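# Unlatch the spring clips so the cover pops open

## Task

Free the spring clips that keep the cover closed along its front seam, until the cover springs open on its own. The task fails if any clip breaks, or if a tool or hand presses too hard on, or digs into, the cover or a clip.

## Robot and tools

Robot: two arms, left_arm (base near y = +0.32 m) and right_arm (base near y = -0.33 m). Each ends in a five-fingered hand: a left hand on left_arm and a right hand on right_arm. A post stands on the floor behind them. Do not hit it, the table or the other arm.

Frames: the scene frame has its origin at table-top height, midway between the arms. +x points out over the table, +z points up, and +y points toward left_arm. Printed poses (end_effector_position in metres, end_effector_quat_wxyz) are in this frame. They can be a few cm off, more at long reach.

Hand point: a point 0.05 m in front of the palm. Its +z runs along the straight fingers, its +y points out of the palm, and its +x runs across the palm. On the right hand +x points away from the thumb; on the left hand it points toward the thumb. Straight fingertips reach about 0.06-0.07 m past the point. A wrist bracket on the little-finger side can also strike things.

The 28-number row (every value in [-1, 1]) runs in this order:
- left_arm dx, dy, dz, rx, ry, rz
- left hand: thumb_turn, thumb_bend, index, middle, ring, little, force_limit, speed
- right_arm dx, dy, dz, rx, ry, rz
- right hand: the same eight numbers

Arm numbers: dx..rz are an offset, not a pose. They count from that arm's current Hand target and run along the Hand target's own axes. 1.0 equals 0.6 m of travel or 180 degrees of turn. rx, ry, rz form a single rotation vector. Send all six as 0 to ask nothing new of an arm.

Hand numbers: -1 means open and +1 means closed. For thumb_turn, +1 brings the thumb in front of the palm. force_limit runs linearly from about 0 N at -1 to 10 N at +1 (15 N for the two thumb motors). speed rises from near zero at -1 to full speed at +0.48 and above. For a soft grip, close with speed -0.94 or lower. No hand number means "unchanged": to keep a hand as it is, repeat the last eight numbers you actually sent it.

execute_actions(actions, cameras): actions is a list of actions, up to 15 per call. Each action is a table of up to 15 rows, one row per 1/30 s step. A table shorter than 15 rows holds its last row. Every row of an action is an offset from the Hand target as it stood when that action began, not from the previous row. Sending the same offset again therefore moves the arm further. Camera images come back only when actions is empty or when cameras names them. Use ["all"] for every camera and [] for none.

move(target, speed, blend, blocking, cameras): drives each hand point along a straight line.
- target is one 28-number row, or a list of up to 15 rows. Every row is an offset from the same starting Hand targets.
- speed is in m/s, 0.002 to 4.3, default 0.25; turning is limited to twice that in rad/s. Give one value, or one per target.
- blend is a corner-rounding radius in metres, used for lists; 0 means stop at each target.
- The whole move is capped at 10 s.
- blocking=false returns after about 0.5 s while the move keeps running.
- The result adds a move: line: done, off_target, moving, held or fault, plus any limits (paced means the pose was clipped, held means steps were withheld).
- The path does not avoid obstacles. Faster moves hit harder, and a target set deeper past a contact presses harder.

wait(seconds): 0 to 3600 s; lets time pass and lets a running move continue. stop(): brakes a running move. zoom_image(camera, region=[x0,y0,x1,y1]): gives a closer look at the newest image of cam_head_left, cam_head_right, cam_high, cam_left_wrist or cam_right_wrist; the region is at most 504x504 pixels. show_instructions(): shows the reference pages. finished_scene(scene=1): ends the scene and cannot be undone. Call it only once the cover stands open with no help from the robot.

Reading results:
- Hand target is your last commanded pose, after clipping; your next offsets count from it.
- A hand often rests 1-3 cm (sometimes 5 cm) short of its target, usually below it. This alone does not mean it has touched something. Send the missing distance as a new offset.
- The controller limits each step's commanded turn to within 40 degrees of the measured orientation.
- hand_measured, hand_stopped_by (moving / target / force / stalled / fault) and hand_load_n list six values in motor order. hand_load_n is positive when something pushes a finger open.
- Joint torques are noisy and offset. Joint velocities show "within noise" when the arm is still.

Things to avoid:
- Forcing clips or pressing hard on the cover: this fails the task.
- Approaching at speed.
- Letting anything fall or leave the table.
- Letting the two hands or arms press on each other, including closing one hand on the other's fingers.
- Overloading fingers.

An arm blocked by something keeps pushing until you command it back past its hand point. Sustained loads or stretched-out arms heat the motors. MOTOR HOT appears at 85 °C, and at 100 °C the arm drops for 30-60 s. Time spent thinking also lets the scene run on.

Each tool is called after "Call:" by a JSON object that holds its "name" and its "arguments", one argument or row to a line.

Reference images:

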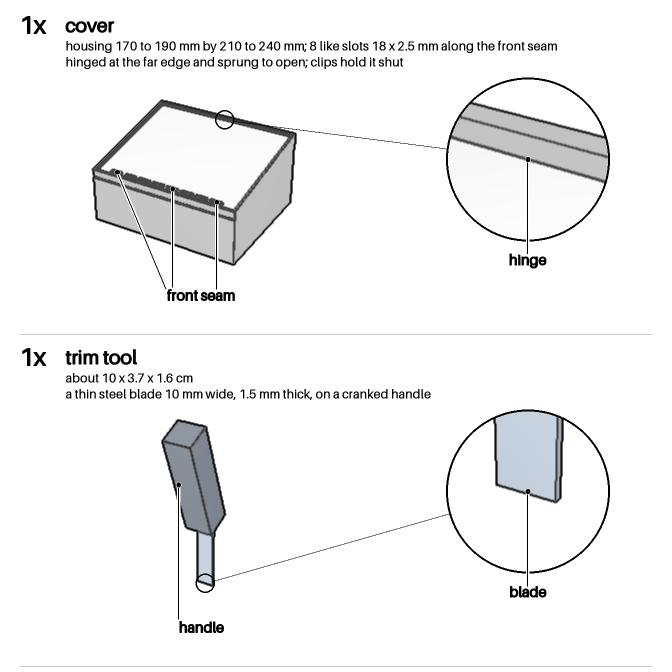

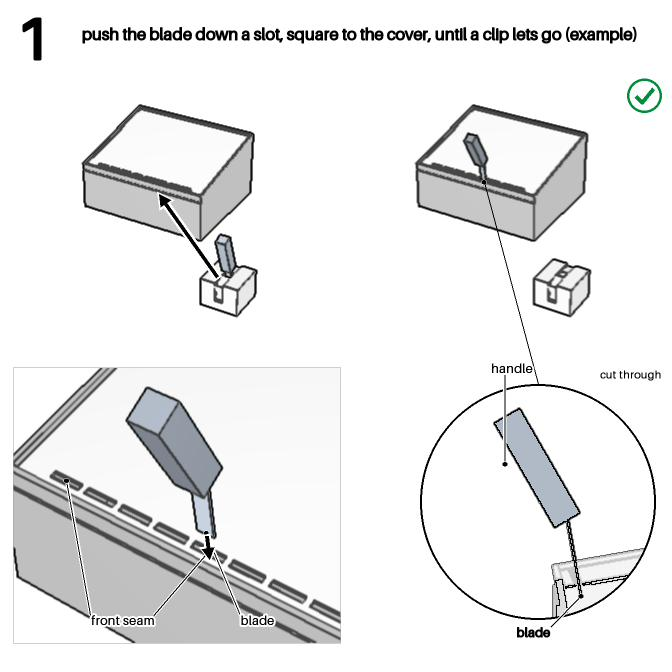

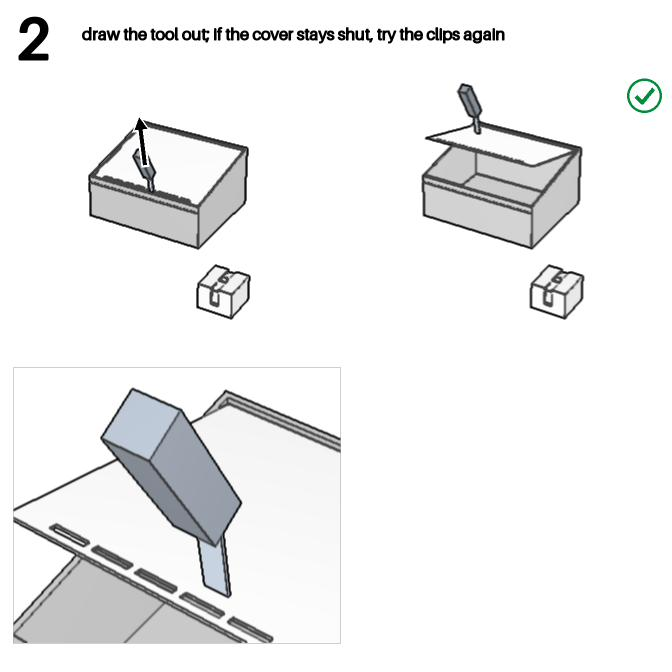

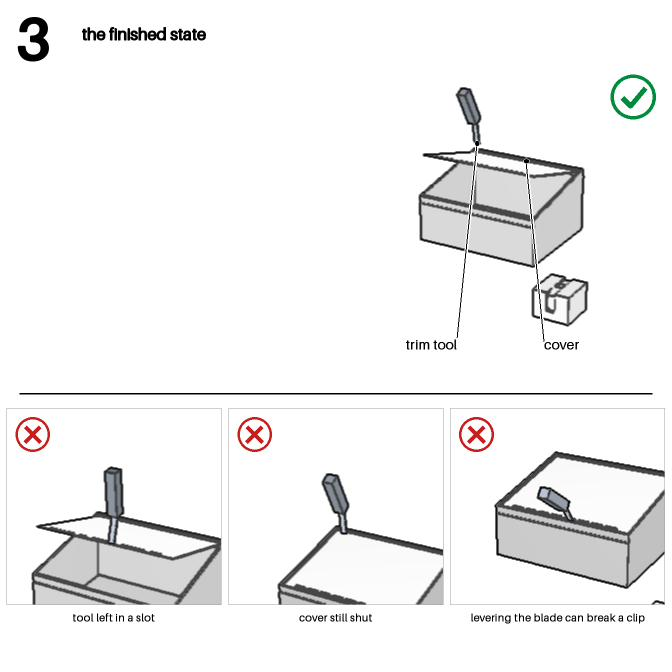

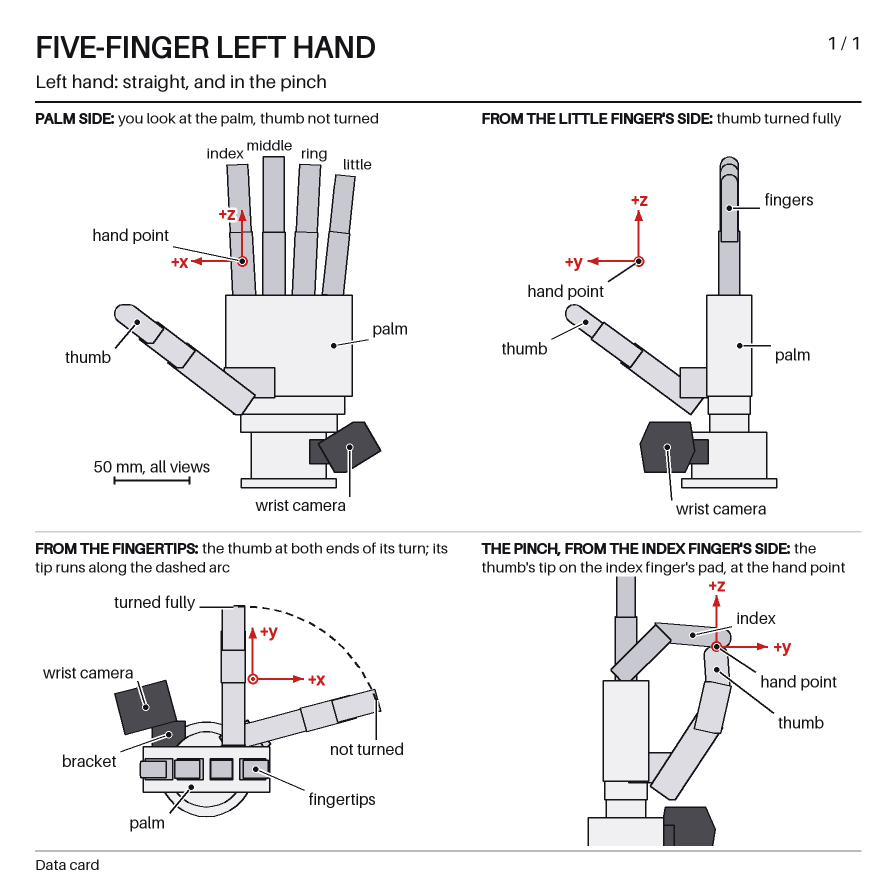

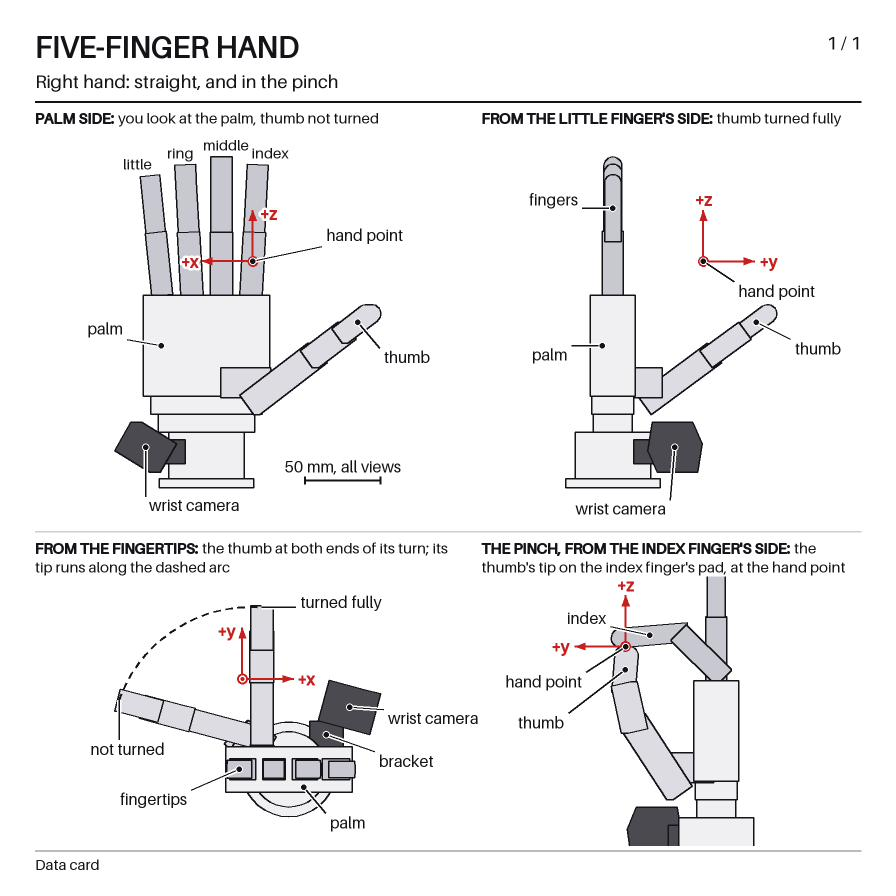

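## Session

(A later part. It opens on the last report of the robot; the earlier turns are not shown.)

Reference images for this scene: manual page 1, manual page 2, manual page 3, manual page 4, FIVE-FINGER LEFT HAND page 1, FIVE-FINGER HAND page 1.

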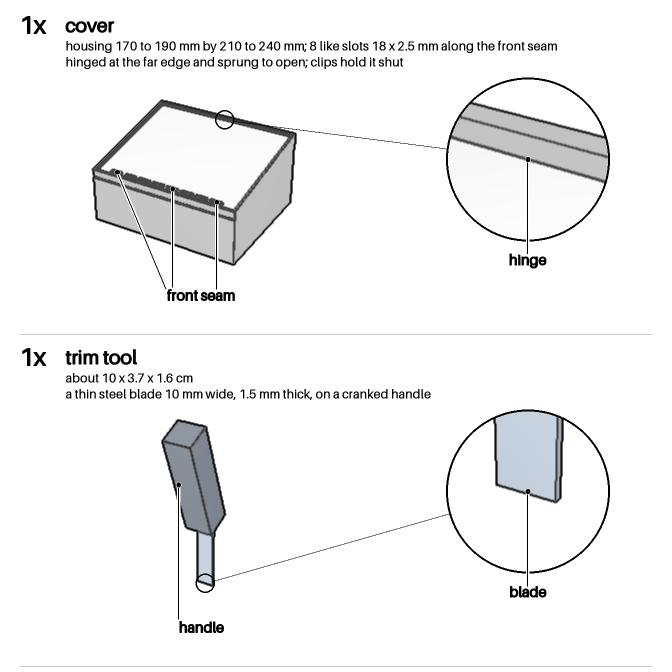

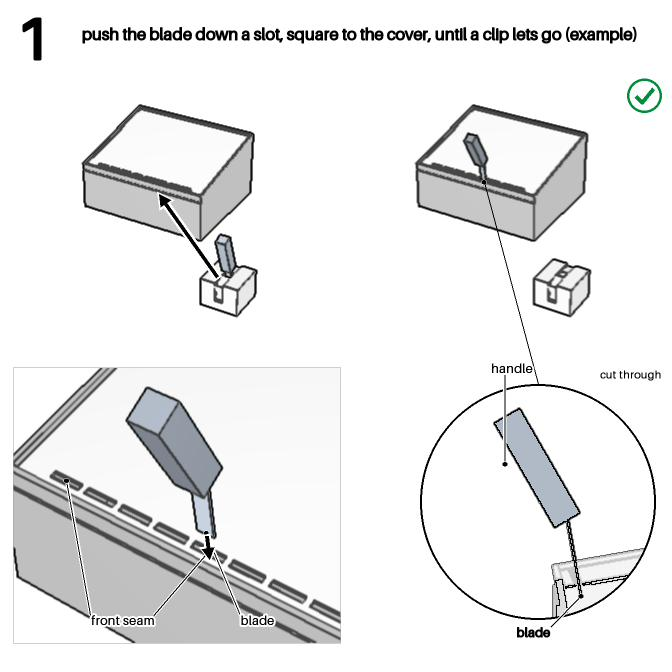

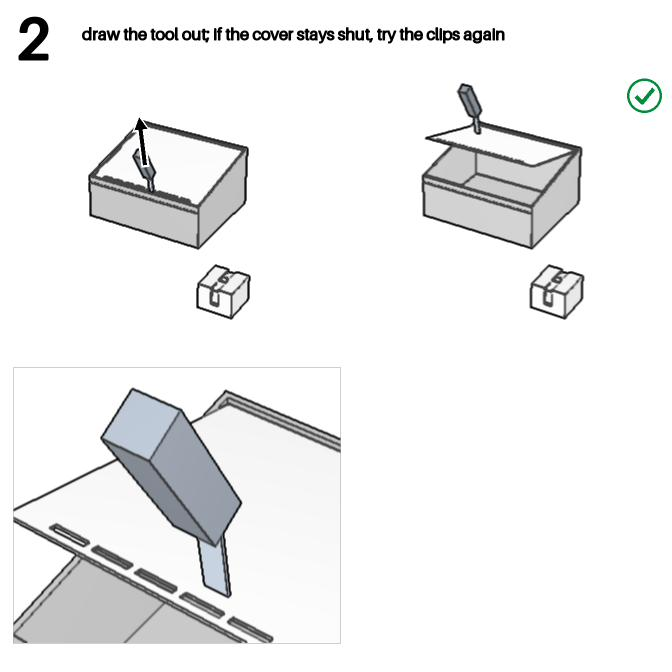

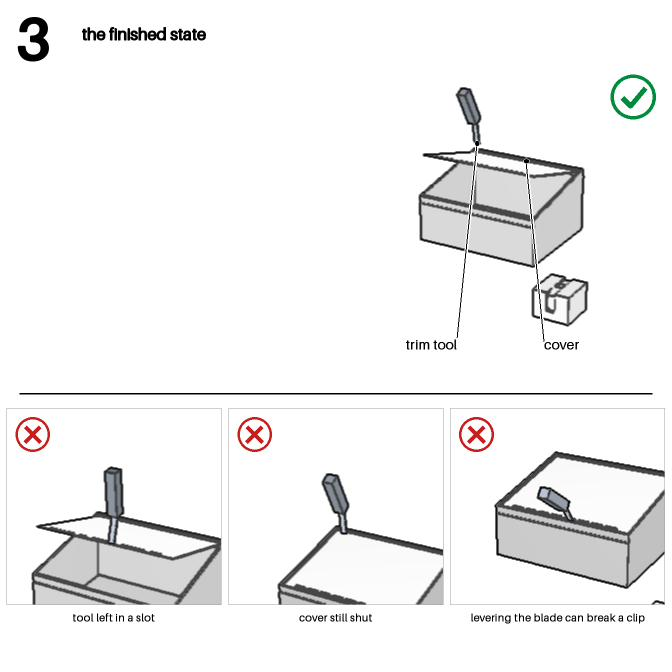

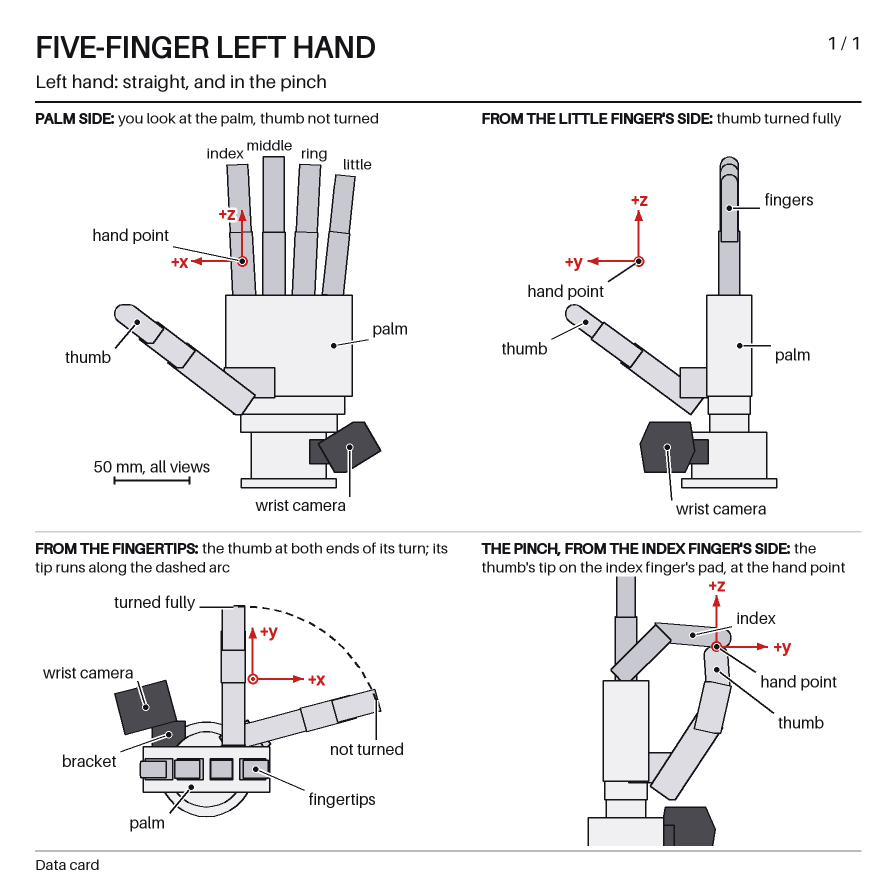

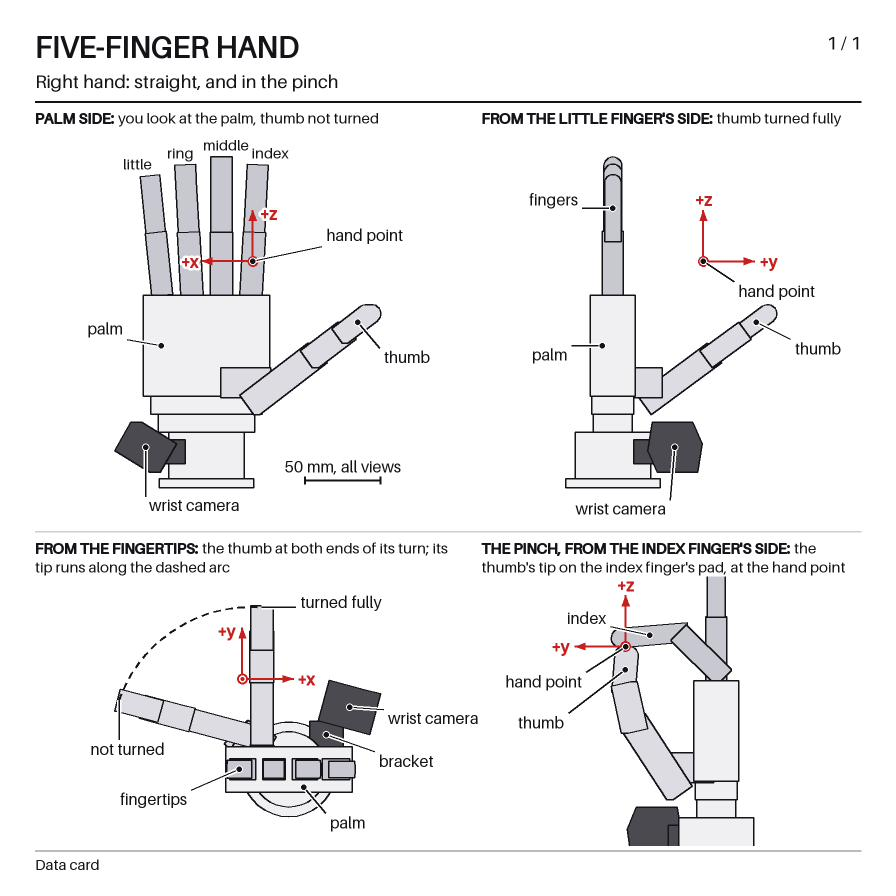

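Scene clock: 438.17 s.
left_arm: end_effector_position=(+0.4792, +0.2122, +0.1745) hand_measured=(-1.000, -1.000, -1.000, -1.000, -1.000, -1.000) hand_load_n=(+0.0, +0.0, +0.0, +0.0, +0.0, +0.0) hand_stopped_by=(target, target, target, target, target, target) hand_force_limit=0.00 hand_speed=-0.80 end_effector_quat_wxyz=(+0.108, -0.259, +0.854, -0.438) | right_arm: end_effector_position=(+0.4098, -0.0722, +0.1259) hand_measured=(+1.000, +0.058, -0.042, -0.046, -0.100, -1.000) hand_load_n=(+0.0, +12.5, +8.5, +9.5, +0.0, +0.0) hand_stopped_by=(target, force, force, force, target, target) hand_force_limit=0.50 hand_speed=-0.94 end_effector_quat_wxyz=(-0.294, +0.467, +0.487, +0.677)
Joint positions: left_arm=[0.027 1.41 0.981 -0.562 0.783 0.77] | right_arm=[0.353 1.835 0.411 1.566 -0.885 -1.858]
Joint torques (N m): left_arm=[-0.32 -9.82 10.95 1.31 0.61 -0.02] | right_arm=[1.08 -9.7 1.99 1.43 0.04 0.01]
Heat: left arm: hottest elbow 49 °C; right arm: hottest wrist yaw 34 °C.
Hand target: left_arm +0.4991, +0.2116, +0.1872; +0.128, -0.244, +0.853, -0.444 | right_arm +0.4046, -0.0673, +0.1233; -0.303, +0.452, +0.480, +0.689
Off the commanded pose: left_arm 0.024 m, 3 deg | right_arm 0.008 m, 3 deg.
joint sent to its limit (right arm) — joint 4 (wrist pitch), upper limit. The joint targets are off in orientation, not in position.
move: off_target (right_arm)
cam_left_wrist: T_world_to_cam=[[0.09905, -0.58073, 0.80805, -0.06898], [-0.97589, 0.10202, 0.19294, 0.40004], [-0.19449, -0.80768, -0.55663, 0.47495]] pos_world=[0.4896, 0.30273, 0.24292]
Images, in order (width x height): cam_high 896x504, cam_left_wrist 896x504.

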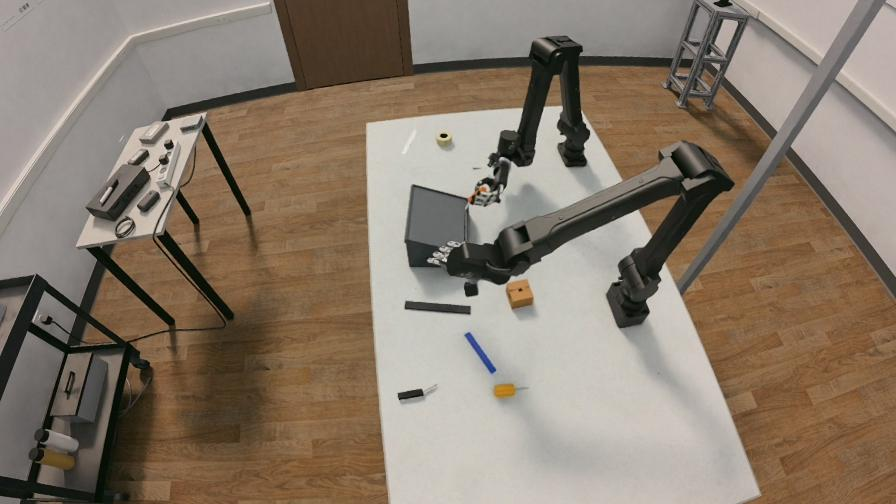

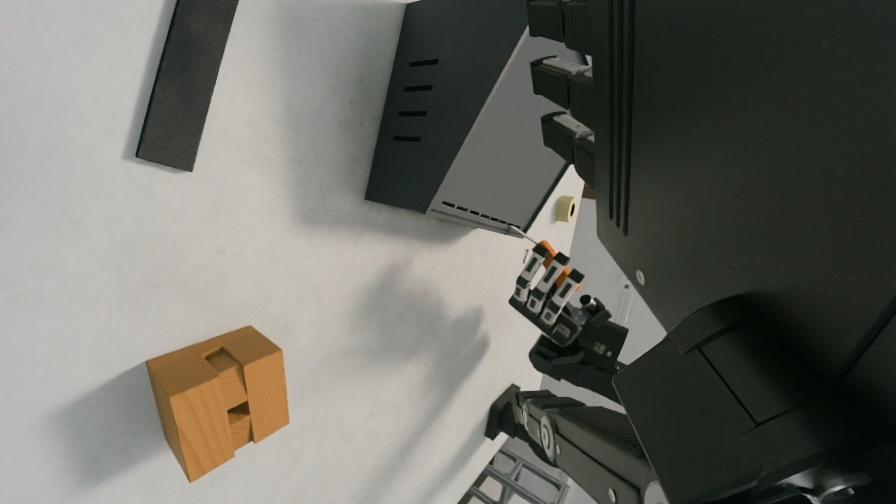

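Call:
{"name": "move", "arguments": {
  "target": [0,0,0,0,0,0,-1,-1,-1,-1,-1,-1,0,-0.8,-0.0067,0.0015,0.0,0,0,0,1,0.1,0.35,0.35,-0.1,-1,0.5,-0.94],
  "speed": 0.03,
  "cameras": ["cam_left_wrist", "cam_high"]
}}

Call:
{"name": "zoom_image", "arguments": {
  "camera": "cam_left_wrist",
  "region": [486, 203, 536, 243]
}}

Call:
{"name": "zoom_image", "arguments": {
  "camera": "cam_high",
  "region": [450, 195, 490, 227]
}}

Scene clock: 441.00 s.
left_arm: end_effector_position=(+0.4792, +0.2122, +0.1745) hand_measured=(-1.000, -1.000, -1.000, -1.000, -1.000, -1.000) hand_load_n=(+0.0, +0.0, +0.0, +0.0, +0.0, +0.0) hand_stopped_by=(target, target, target, target, target, target) hand_force_limit=0.00 hand_speed=-0.80 end_effector_quat_wxyz=(+0.108, -0.259, +0.854, -0.438) | right_arm: end_effector_position=(+0.4098, -0.0722, +0.1258) hand_measured=(+1.000, +0.058, -0.042, -0.046, -0.100, -1.000) hand_load_n=(+0.0, +12.5, +8.5, +9.5, +0.0, +0.0) hand_stopped_by=(target, force, force, force, target, target) hand_force_limit=0.50 hand_speed=-0.94 end_effector_quat_wxyz=(-0.294, +0.467, +0.487, +0.677)
Joint positions: left_arm=[0.027 1.41 0.981 -0.562 0.783 0.77] | right_arm=[0.353 1.836 0.411 1.566 -0.885 -1.858]
Joint torques (N m): left_arm=[-0.32 -9.76 10.97 1.29 0.62 -0.02] | right_arm=[0.79 -8.76 2.44 1.42 -0.09 -0.02]
Heat: left arm: hottest elbow 49 °C; right arm: hottest wrist yaw 34 °C.
Hand target: left_arm +0.4991, +0.2116, +0.1872; +0.128, -0.244, +0.853, -0.444 | right_arm +0.4070, -0.0677, +0.1199; -0.303, +0.452, +0.480, +0.689
Off the commanded pose: left_arm 0.024 m, 3 deg | right_arm 0.008 m, 3 deg.
joint sent to its limit (right arm) — joint 4 (wrist pitch), upper limit. The joint targets are off in orientation, not in position.
move: off_target (right_arm)
cam_left_wrist: T_world_to_cam=[[0.09905, -0.58073, 0.80805, -0.06898], [-0.97589, 0.10202, 0.19294, 0.40004], [-0.19449, -0.80768, -0.55663, 0.47495]] pos_world=[0.4896, 0.30273, 0.24292]
Images, in order (width x height): cam_high 896x504, cam_left_wrist 896x504.

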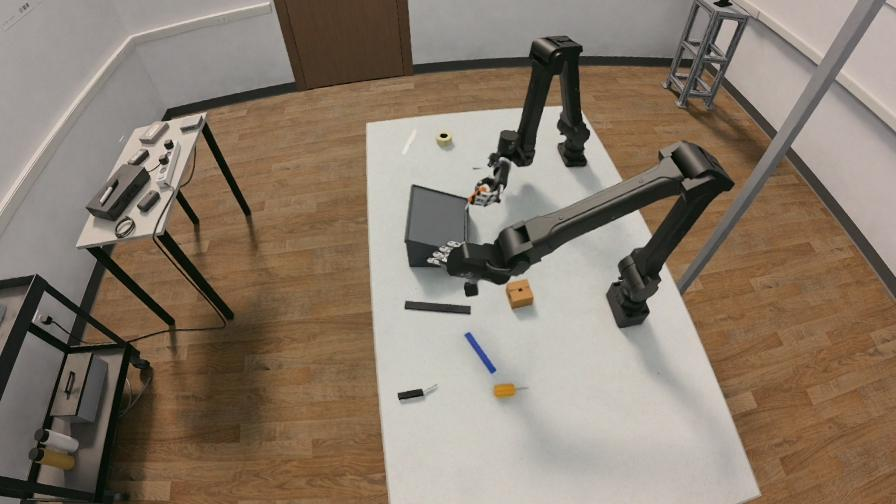

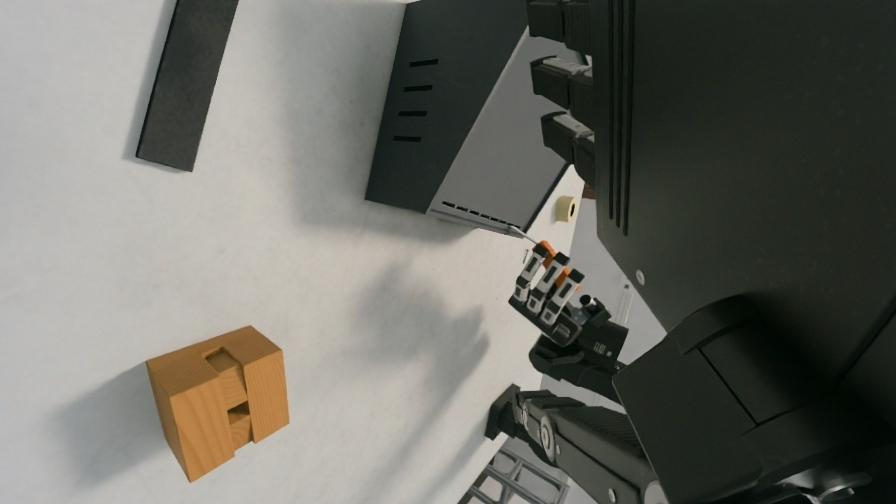

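Scaled by 10.080 from the camera's image (finer frame: 1280x720).

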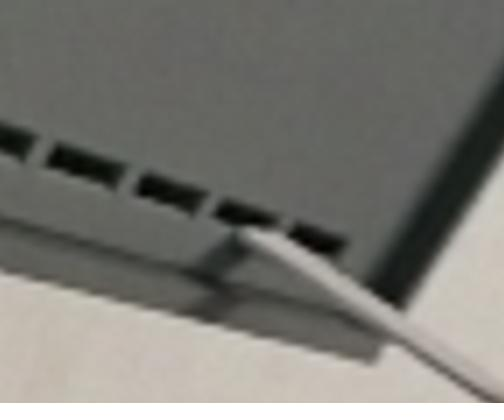

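Scaled by 12.600 from the camera's image (finer frame: 1280x720).

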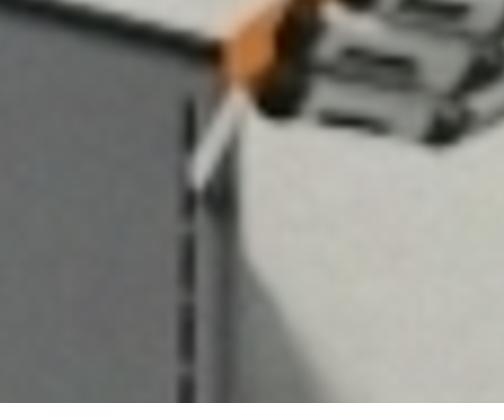

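Call:
{"name": "move", "arguments": {
  "target": [0,0,0,0,0,0,-1,-1,-1,-1,-1,-1,0,-0.8,-0.0035,0.0,0.0,0,0,0,1,0.1,0.35,0.35,-0.1,-1,0.5,-0.94],
  "speed": 0.03
}}

Scene clock: 442.73 s.
left_arm: end_effector_position=(+0.4792, +0.2122, +0.1745) hand_measured=(-1.000, -1.000, -1.000, -1.000, -1.000, -1.000) hand_load_n=(+0.0, +0.0, +0.0, +0.0, +0.0, +0.0) hand_stopped_by=(target, target, target, target, target, target) hand_force_limit=0.00 hand_speed=-0.80 end_effector_quat_wxyz=(+0.108, -0.259, +0.854, -0.438) | right_arm: end_effector_position=(+0.4096, -0.0721, +0.1253) hand_measured=(+1.000, +0.058, -0.042, -0.046, -0.100, -1.000) hand_load_n=(-0.5, +12.5, +8.5, +9.5, +0.0, +0.0) hand_stopped_by=(target, force, force, force, target, target) hand_force_limit=0.50 hand_speed=-0.94 end_effector_quat_wxyz=(-0.293, +0.466, +0.489, +0.677)
Joint positions: left_arm=[0.027 1.41 0.981 -0.562 0.783 0.77] | right_arm=[0.353 1.838 0.411 1.566 -0.886 -1.865]
Joint torques (N m): left_arm=[-0.26 -9.82 10.96 1.29 0.62 -0.02] | right_arm=[0.67 -8.41 2.59 1.43 -0.09 0.01]
Heat: left arm: hottest elbow 49 °C; right arm: hottest wrist yaw 34 °C.
Hand target: left_arm +0.4991, +0.2116, +0.1872; +0.128, -0.244, +0.853, -0.444 | right_arm +0.4079, -0.0677, +0.1180; -0.303, +0.452, +0.480, +0.689
Off the commanded pose: left_arm 0.024 m, 3 deg | right_arm 0.009 m, 3 deg.
joint sent to its limit (right arm) — joint 4 (wrist pitch), upper limit. The joint targets are off in orientation, not in position.
move: off_target (right_arm)

Call:
{"name": "move", "arguments": {
  "target": [0,0,0,0,0,0,-1,-1,-1,-1,-1,-1,0,-0.8,0.0132,0.0074,0.007,0,0,0,1,0.1,0.35,0.35,-0.1,-1,0.5,-0.94],
  "speed": 0.04
}}

Scene clock: 446.10 s.
left_arm: end_effector_position=(+0.4792, +0.2122, +0.1745) hand_measured=(-1.000, -1.000, -1.000, -1.000, -1.000, -1.000) hand_load_n=(+0.0, +0.0, +0.0, +0.0, +0.0, +0.0) hand_stopped_by=(target, target, target, target, target, target) hand_force_limit=0.00 hand_speed=-0.80 end_effector_quat_wxyz=(+0.108, -0.259, +0.854, -0.438) | right_arm: end_effector_position=(+0.4097, -0.0721, +0.1254) hand_measured=(+1.000, +0.058, -0.042, -0.046, -0.100, -1.000) hand_load_n=(+0.0, +12.5, +8.0, +9.5, +0.0, +0.0) hand_stopped_by=(target, force, force, force, target, target) hand_force_limit=0.50 hand_speed=-0.94 end_effector_quat_wxyz=(-0.292, +0.466, +0.489, +0.677)
Joint positions: left_arm=[0.027 1.41 0.981 -0.562 0.783 0.77] | right_arm=[0.353 1.838 0.411 1.566 -0.884 -1.865]
Joint torques (N m): left_arm=[-0.26 -9.82 10.95 1.26 0.62 -0.02] | right_arm=[1.03 -10.05 3.06 1.43 0.07 0.18]
Heat: left arm: hottest elbow 49 °C; right arm: hottest wrist yaw 34 °C.
Hand target: left_arm +0.4991, +0.2116, +0.1872; +0.128, -0.244, +0.853, -0.444 | right_arm +0.4098, -0.0653, +0.1276; -0.303, +0.452, +0.480, +0.689
Off the commanded pose: left_arm 0.024 m, 3 deg | right_arm 0.007 m, 3 deg.
joint sent to its limit (right arm) — joint 4 (wrist pitch), upper limit. The joint targets still meet the commanded pose.
move: off_target (right_arm)

Call:
{"name": "move", "arguments": {
  "target": [0,0,0,0,0,0,-1,-1,-1,-1,-1,-1,0,-0.8,0.0016,0.004,0.0059,0,0,0,1,0.1,0.35,0.35,-0.1,-1,0.5,-0.94],
  "speed": 0.04
}}

Scene clock: 447.13 s.
left_arm: end_effector_position=(+0.4792, +0.2122, +0.1745) hand_measured=(-1.000, -1.000, -1.000, -1.000, -1.000, -1.000) hand_load_n=(+0.0, +0.0, +0.0, +0.0, +0.0, +0.0) hand_stopped_by=(target, target, target, target, target, target) hand_force_limit=0.00 hand_speed=-0.80 end_effector_quat_wxyz=(+0.108, -0.259, +0.854, -0.438) | right_arm: end_effector_position=(+0.4106, -0.0704, +0.1260) hand_measured=(+1.000, +0.058, -0.042, -0.046, -0.100, -1.000) hand_load_n=(+0.0, +12.5, +8.5, +9.0, -0.5, +0.0) hand_stopped_by=(target, force, force, force, target, target) hand_force_limit=0.50 hand_speed=-0.94 end_effector_quat_wxyz=(-0.294, +0.467, +0.487, +0.678)
Joint positions: left_arm=[0.027 1.41 0.981 -0.562 0.783 0.77] | right_arm=[0.358 1.838 0.414 1.566 -0.878 -1.858]
Joint torques (N m): left_arm=[-0.26 -9.76 10.96 1.28 0.62 -0.02] | right_arm=[1.08 -9.99 3.48 1.44 0.04 0.17]
Heat: left arm: hottest elbow 49 °C; right arm: hottest wrist yaw 34 °C.
Hand target: left_arm +0.4991, +0.2116, +0.1872; +0.128, -0.244, +0.853, -0.444 | right_arm +0.4125, -0.0628, +0.1298; -0.303, +0.452, +0.480, +0.689
Off the commanded pose: left_arm 0.024 m, 3 deg | right_arm 0.009 m, 3 deg.
joint sent to its limit (right arm) — joint 4 (wrist pitch), upper limit. The joint targets still meet the commanded pose.
move: off_target (right_arm)

Call:
{"name": "move", "arguments": {
  "target": [0,0,0,0,0,0,-1,-1,-1,-1,-1,-1,0,-0.8,0.0,0.003,0.003,0,0,0,1,0.1,0.35,0.35,-0.1,-1,0.5,-0.94],
  "speed": 0.04,
  "cameras": ["cam_left_wrist", "cam_high"]
}}

Call:
{"name": "zoom_image", "arguments": {
  "camera": "cam_left_wrist",
  "region": [486, 203, 536, 243]
}}

Call:
{"name": "zoom_image", "arguments": {
  "camera": "cam_high",
  "region": [450, 195, 490, 227]
}}

Scene clock: 448.30 s.
left_arm: end_effector_position=(+0.4792, +0.2122, +0.1745) hand_measured=(-1.000, -1.000, -1.000, -1.000, -1.000, -1.000) hand_load_n=(+0.0, +0.0, +0.0, +0.0, +0.0, +0.0) hand_stopped_by=(target, target, target, target, target, target) hand_force_limit=0.00 hand_speed=-0.80 end_effector_quat_wxyz=(+0.108, -0.259, +0.854, -0.438) | right_arm: end_effector_position=(+0.4126, -0.0697, +0.1274) hand_measured=(+1.000, +0.058, -0.042, -0.046, -0.100, -1.000) hand_load_n=(+0.0, +12.0, +9.0, +9.0, +0.0, +0.0) hand_stopped_by=(target, force, force, force, target, target) hand_force_limit=0.50 hand_speed=-0.94 end_effector_quat_wxyz=(-0.295, +0.466, +0.485, +0.678)
Joint positions: left_arm=[0.027 1.41 0.981 -0.562 0.783 0.77] | right_arm=[0.358 1.838 0.42 1.566 -0.877 -1.852]
Joint torques (N m): left_arm=[-0.32 -9.76 10.96 1.28 0.62 -0.02] | right_arm=[1.08 -9.88 3.6 1.42 0.05 0.1]
Heat: left arm: hottest elbow 49 °C; right arm: hottest wrist yaw 34 °C.
Hand target: left_arm +0.4991, +0.2116, +0.1872; +0.128, -0.244, +0.853, -0.444 | right_arm +0.4147, -0.0618, +0.1307; -0.303, +0.452, +0.480, +0.689
Off the commanded pose: left_arm 0.024 m, 3 deg | right_arm 0.009 m, 2 deg.
joint sent to its limit (right arm) — joint 4 (wrist pitch), upper limit. The joint targets still meet the commanded pose.
move: done
cam_left_wrist: T_world_to_cam=[[0.09905, -0.58073, 0.80805, -0.06898], [-0.97589, 0.10202, 0.19294, 0.40004], [-0.19449, -0.80768, -0.55663, 0.47495]] pos_world=[0.4896, 0.30273, 0.24292]
Images, in order (width x height): cam_high 896x504, cam_left_wrist 896x504.

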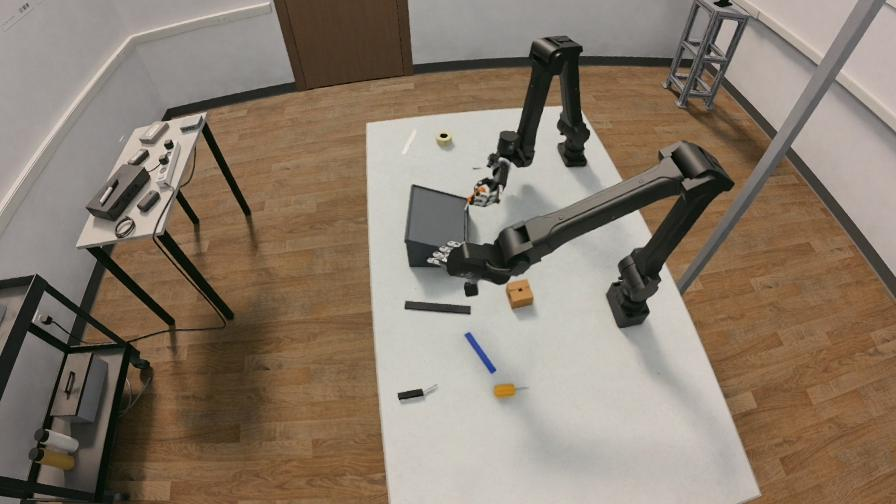

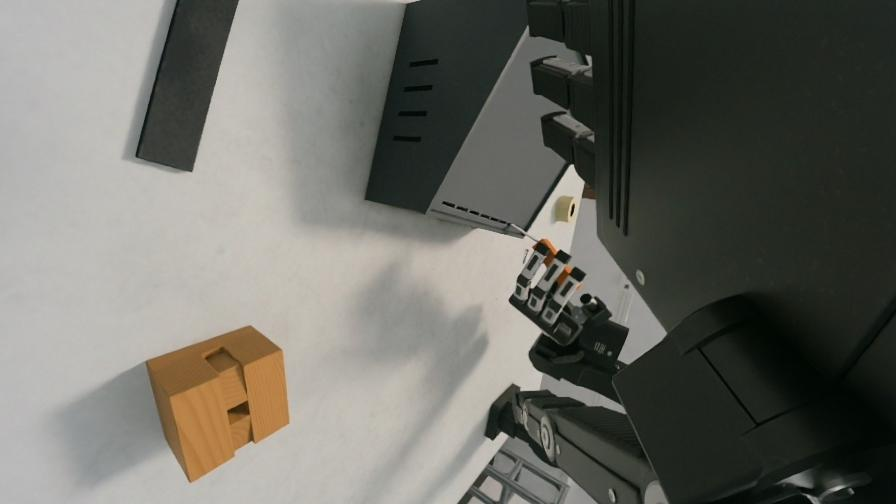

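Scaled by 10.080 from the camera's image (finer frame: 1280x720).

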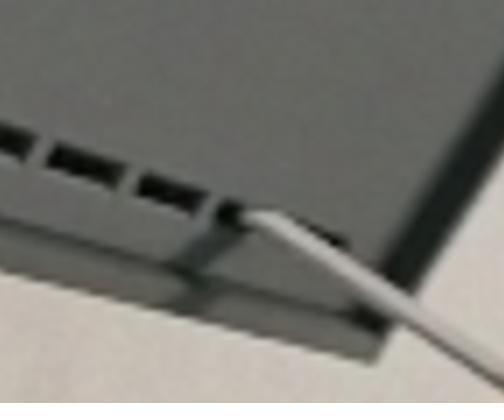

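Scaled by 12.600 from the camera's image (finer frame: 1280x720).

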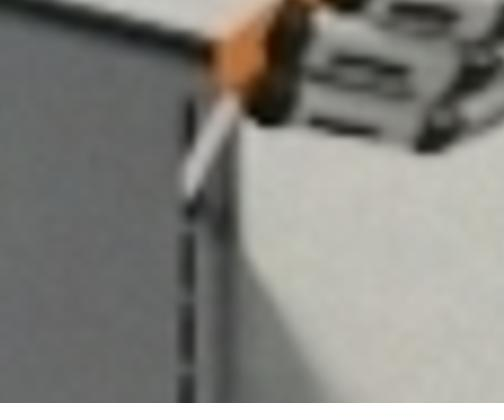

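Call:
{"name": "move", "arguments": {
  "target": [0,0,0,0,0,0,-1,-1,-1,-1,-1,-1,0,-0.8,-0.0100,-0.0034,-0.001,0,0,0,1,0.1,0.35,0.35,-0.1,-1,0.5,-0.94],
  "speed": 0.04
}}

Scene clock: 449.90 s.
left_arm: end_effector_position=(+0.4792, +0.2122, +0.1745) hand_measured=(-1.000, -1.000, -1.000, -1.000, -1.000, -1.000) hand_load_n=(+0.0, +0.0, +0.0, +0.0, +0.0, +0.0) hand_stopped_by=(target, target, target, target, target, target) hand_force_limit=0.00 hand_speed=-0.80 end_effector_quat_wxyz=(+0.108, -0.259, +0.854, -0.438) | right_arm: end_effector_position=(+0.4134, -0.0694, +0.1238) hand_measured=(+1.000, +0.058, -0.042, -0.046, -0.100, -1.000) hand_load_n=(+0.0, +12.5, +9.0, +9.5, +0.0, +0.0) hand_stopped_by=(target, force, force, force, target, target) hand_force_limit=0.50 hand_speed=-0.94 end_effector_quat_wxyz=(-0.296, +0.469, +0.485, +0.676)
Joint positions: left_arm=[0.027 1.41 0.981 -0.562 0.783 0.77] | right_arm=[0.358 1.847 0.423 1.566 -0.877 -1.851]
Joint torques (N m): left_arm=[-0.32 -9.76 10.96 1.28 0.61 -0.02] | right_arm=[1.08 -9.35 3.49 1.46 -0.01 0.04]
Heat: left arm: hottest elbow 49 °C; right arm: hottest wrist yaw 34 °C.
Hand target: left_arm +0.4991, +0.2116, +0.1872; +0.128, -0.244, +0.853, -0.444 | right_arm +0.4153, -0.0618, +0.1243; -0.303, +0.452, +0.480, +0.689
Off the commanded pose: left_arm 0.024 m, 3 deg | right_arm 0.008 m, 3 deg.
joint sent to its limit (right arm) — joint 4 (wrist pitch), upper limit. The joint targets still meet the commanded pose.
move: off_target (right_arm)

Call:
{"name": "move", "arguments": {
  "target": [0,0,0,0,0,0,-1,-1,-1,-1,-1,-1,0,-0.8,-0.0025,0.0,-0.0001,0,0,0,1,0.1,0.35,0.35,-0.1,-1,0.5,-0.94],
  "speed": 0.04,
  "cameras": ["cam_left_wrist", "cam_high"]
}}

Call:
{"name": "zoom_image", "arguments": {
  "camera": "cam_left_wrist",
  "region": [486, 203, 536, 243]
}}

Call:
{"name": "zoom_image", "arguments": {
  "camera": "cam_high",
  "region": [450, 195, 490, 227]
}}

Scene clock: 451.33 s.
left_arm: end_effector_position=(+0.4792, +0.2122, +0.1745) hand_measured=(-1.000, -1.000, -1.000, -1.000, -1.000, -1.000) hand_load_n=(-0.5, +0.0, +0.0, +0.0, +0.0, +0.0) hand_stopped_by=(target, target, target, target, target, target) hand_force_limit=0.00 hand_speed=-0.80 end_effector_quat_wxyz=(+0.108, -0.259, +0.854, -0.438) | right_arm: end_effector_position=(+0.4134, -0.0694, +0.1231) hand_measured=(+1.000, +0.058, -0.042, -0.046, -0.100, -1.000) hand_load_n=(+0.0, +12.5, +9.0, +9.5, +0.0, +0.0) hand_stopped_by=(target, force, force, force, target, target) hand_force_limit=0.50 hand_speed=-0.94 end_effector_quat_wxyz=(-0.296, +0.470, +0.485, +0.676)
Joint positions: left_arm=[0.027 1.41 0.981 -0.562 0.783 0.77] | right_arm=[0.358 1.848 0.423 1.566 -0.877 -1.851]
Joint torques (N m): left_arm=[-0.32 -9.76 10.97 1.28 0.62 -0.02] | right_arm=[0.97 -9.17 3.6 1.43 -0.04 0.03]
Heat: left arm: hottest elbow 49 °C; right arm: hottest wrist yaw 34 °C.
Hand target: left_arm +0.4991, +0.2116, +0.1872; +0.128, -0.244, +0.853, -0.444 | right_arm +0.4159, -0.0619, +0.1230; -0.303, +0.452, +0.480, +0.689
Off the commanded pose: left_arm 0.024 m, 3 deg | right_arm 0.008 m, 3 deg.
joint sent to its limit (right arm) — joint 4 (wrist pitch), upper limit. The joint targets still meet the commanded pose.
move: off_target (right_arm)
cam_left_wrist: T_world_to_cam=[[0.09905, -0.58073, 0.80805, -0.06898], [-0.97589, 0.10202, 0.19294, 0.40004], [-0.19449, -0.80768, -0.55663, 0.47495]] pos_world=[0.4896, 0.30273, 0.24292]
Images, in order (width x height): cam_high 896x504, cam_left_wrist 896x504.

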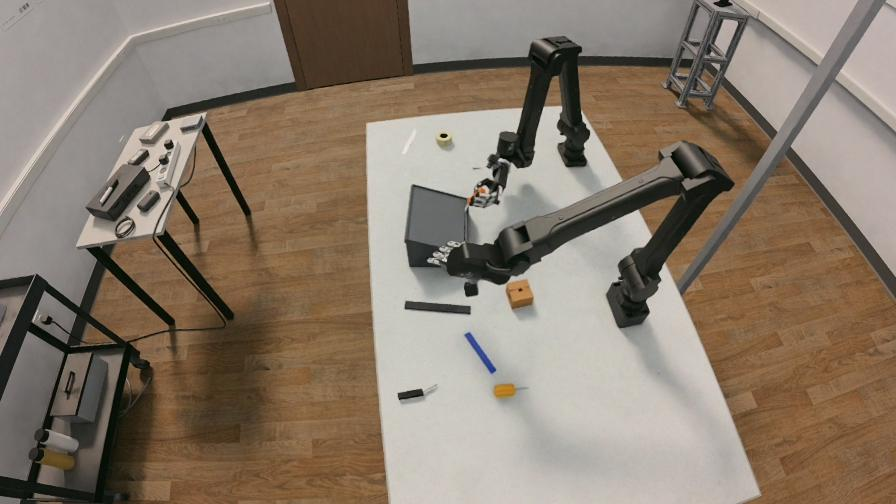

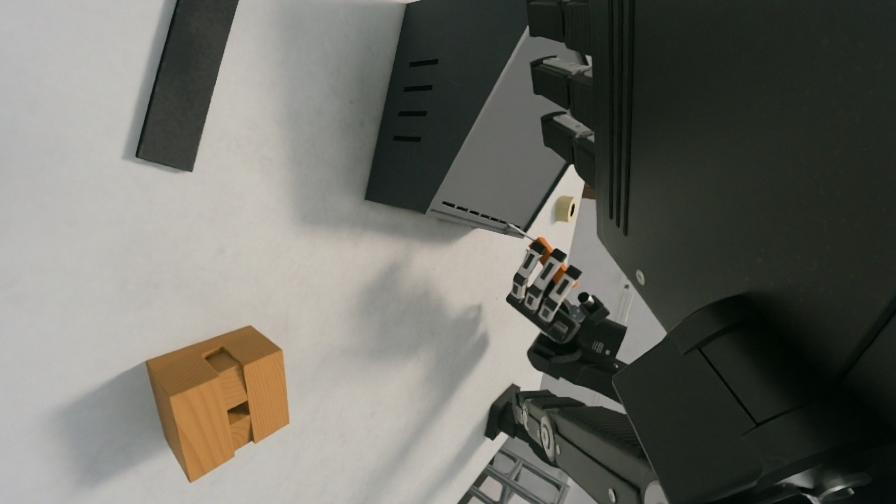

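Scaled by 10.080 from the camera's image (finer frame: 1280x720).

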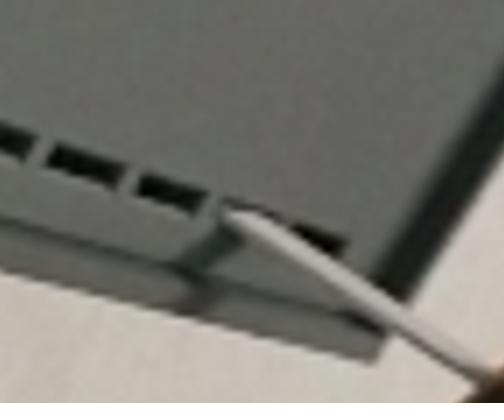

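Scaled by 12.600 from the camera's image (finer frame: 1280x720).

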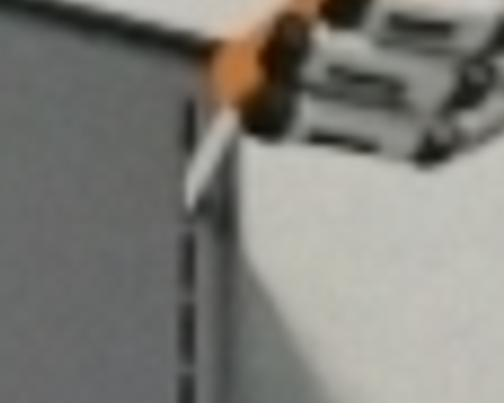

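Call:
{"name": "move", "arguments": {
  "target": [0,0,0,0,0,0,-1,-1,-1,-1,-1,-1,0,-0.8,-0.005,0.0,-0.0002,0,0,0,1,0.1,0.35,0.35,-0.1,-1,0.5,-0.94],
  "speed": 0.03
}}

Scene clock: 453.00 s.
left_arm: end_effector_position=(+0.4792, +0.2122, +0.1745) hand_measured=(-1.000, -1.000, -1.000, -1.000, -1.000, -1.000) hand_load_n=(-0.5, +0.0, +0.0, +0.0, +0.0, +0.0) hand_stopped_by=(target, target, target, target, target, target) hand_force_limit=0.00 hand_speed=-0.80 end_effector_quat_wxyz=(+0.108, -0.259, +0.854, -0.438) | right_arm: end_effector_position=(+0.4142, -0.0689, +0.1220) hand_measured=(+1.000, +0.058, -0.042, -0.046, -0.100, -1.000) hand_load_n=(-0.5, +12.5, +7.5, +10.0, +0.0, +0.0) hand_stopped_by=(target, force, force, force, target, target) hand_force_limit=0.50 hand_speed=-0.94 end_effector_quat_wxyz=(-0.297, +0.470, +0.485, +0.675)
Joint positions: left_arm=[0.027 1.41 0.981 -0.562 0.783 0.77] | right_arm=[0.358 1.853 0.426 1.566 -0.878 -1.851]
Joint torques (N m): left_arm=[-0.32 -9.82 10.97 1.28 0.62 -0.02] | right_arm=[0.91 -8.82 3.62 1.44 -0.06 -0.01]
Heat: left arm: hottest elbow 49 °C; right arm: hottest wrist yaw 33 °C.
Hand target: left_arm +0.4991, +0.2116, +0.1872; +0.128, -0.244, +0.853, -0.444 | right_arm +0.4171, -0.0620, +0.1203; -0.303, +0.452, +0.480, +0.689
Off the commanded pose: left_arm 0.024 m, 3 deg | right_arm 0.008 m, 3 deg.
joint sent to its limit (right arm) — joint 4 (wrist pitch), upper limit. The joint targets still meet the commanded pose.
move: off_target (right_arm)


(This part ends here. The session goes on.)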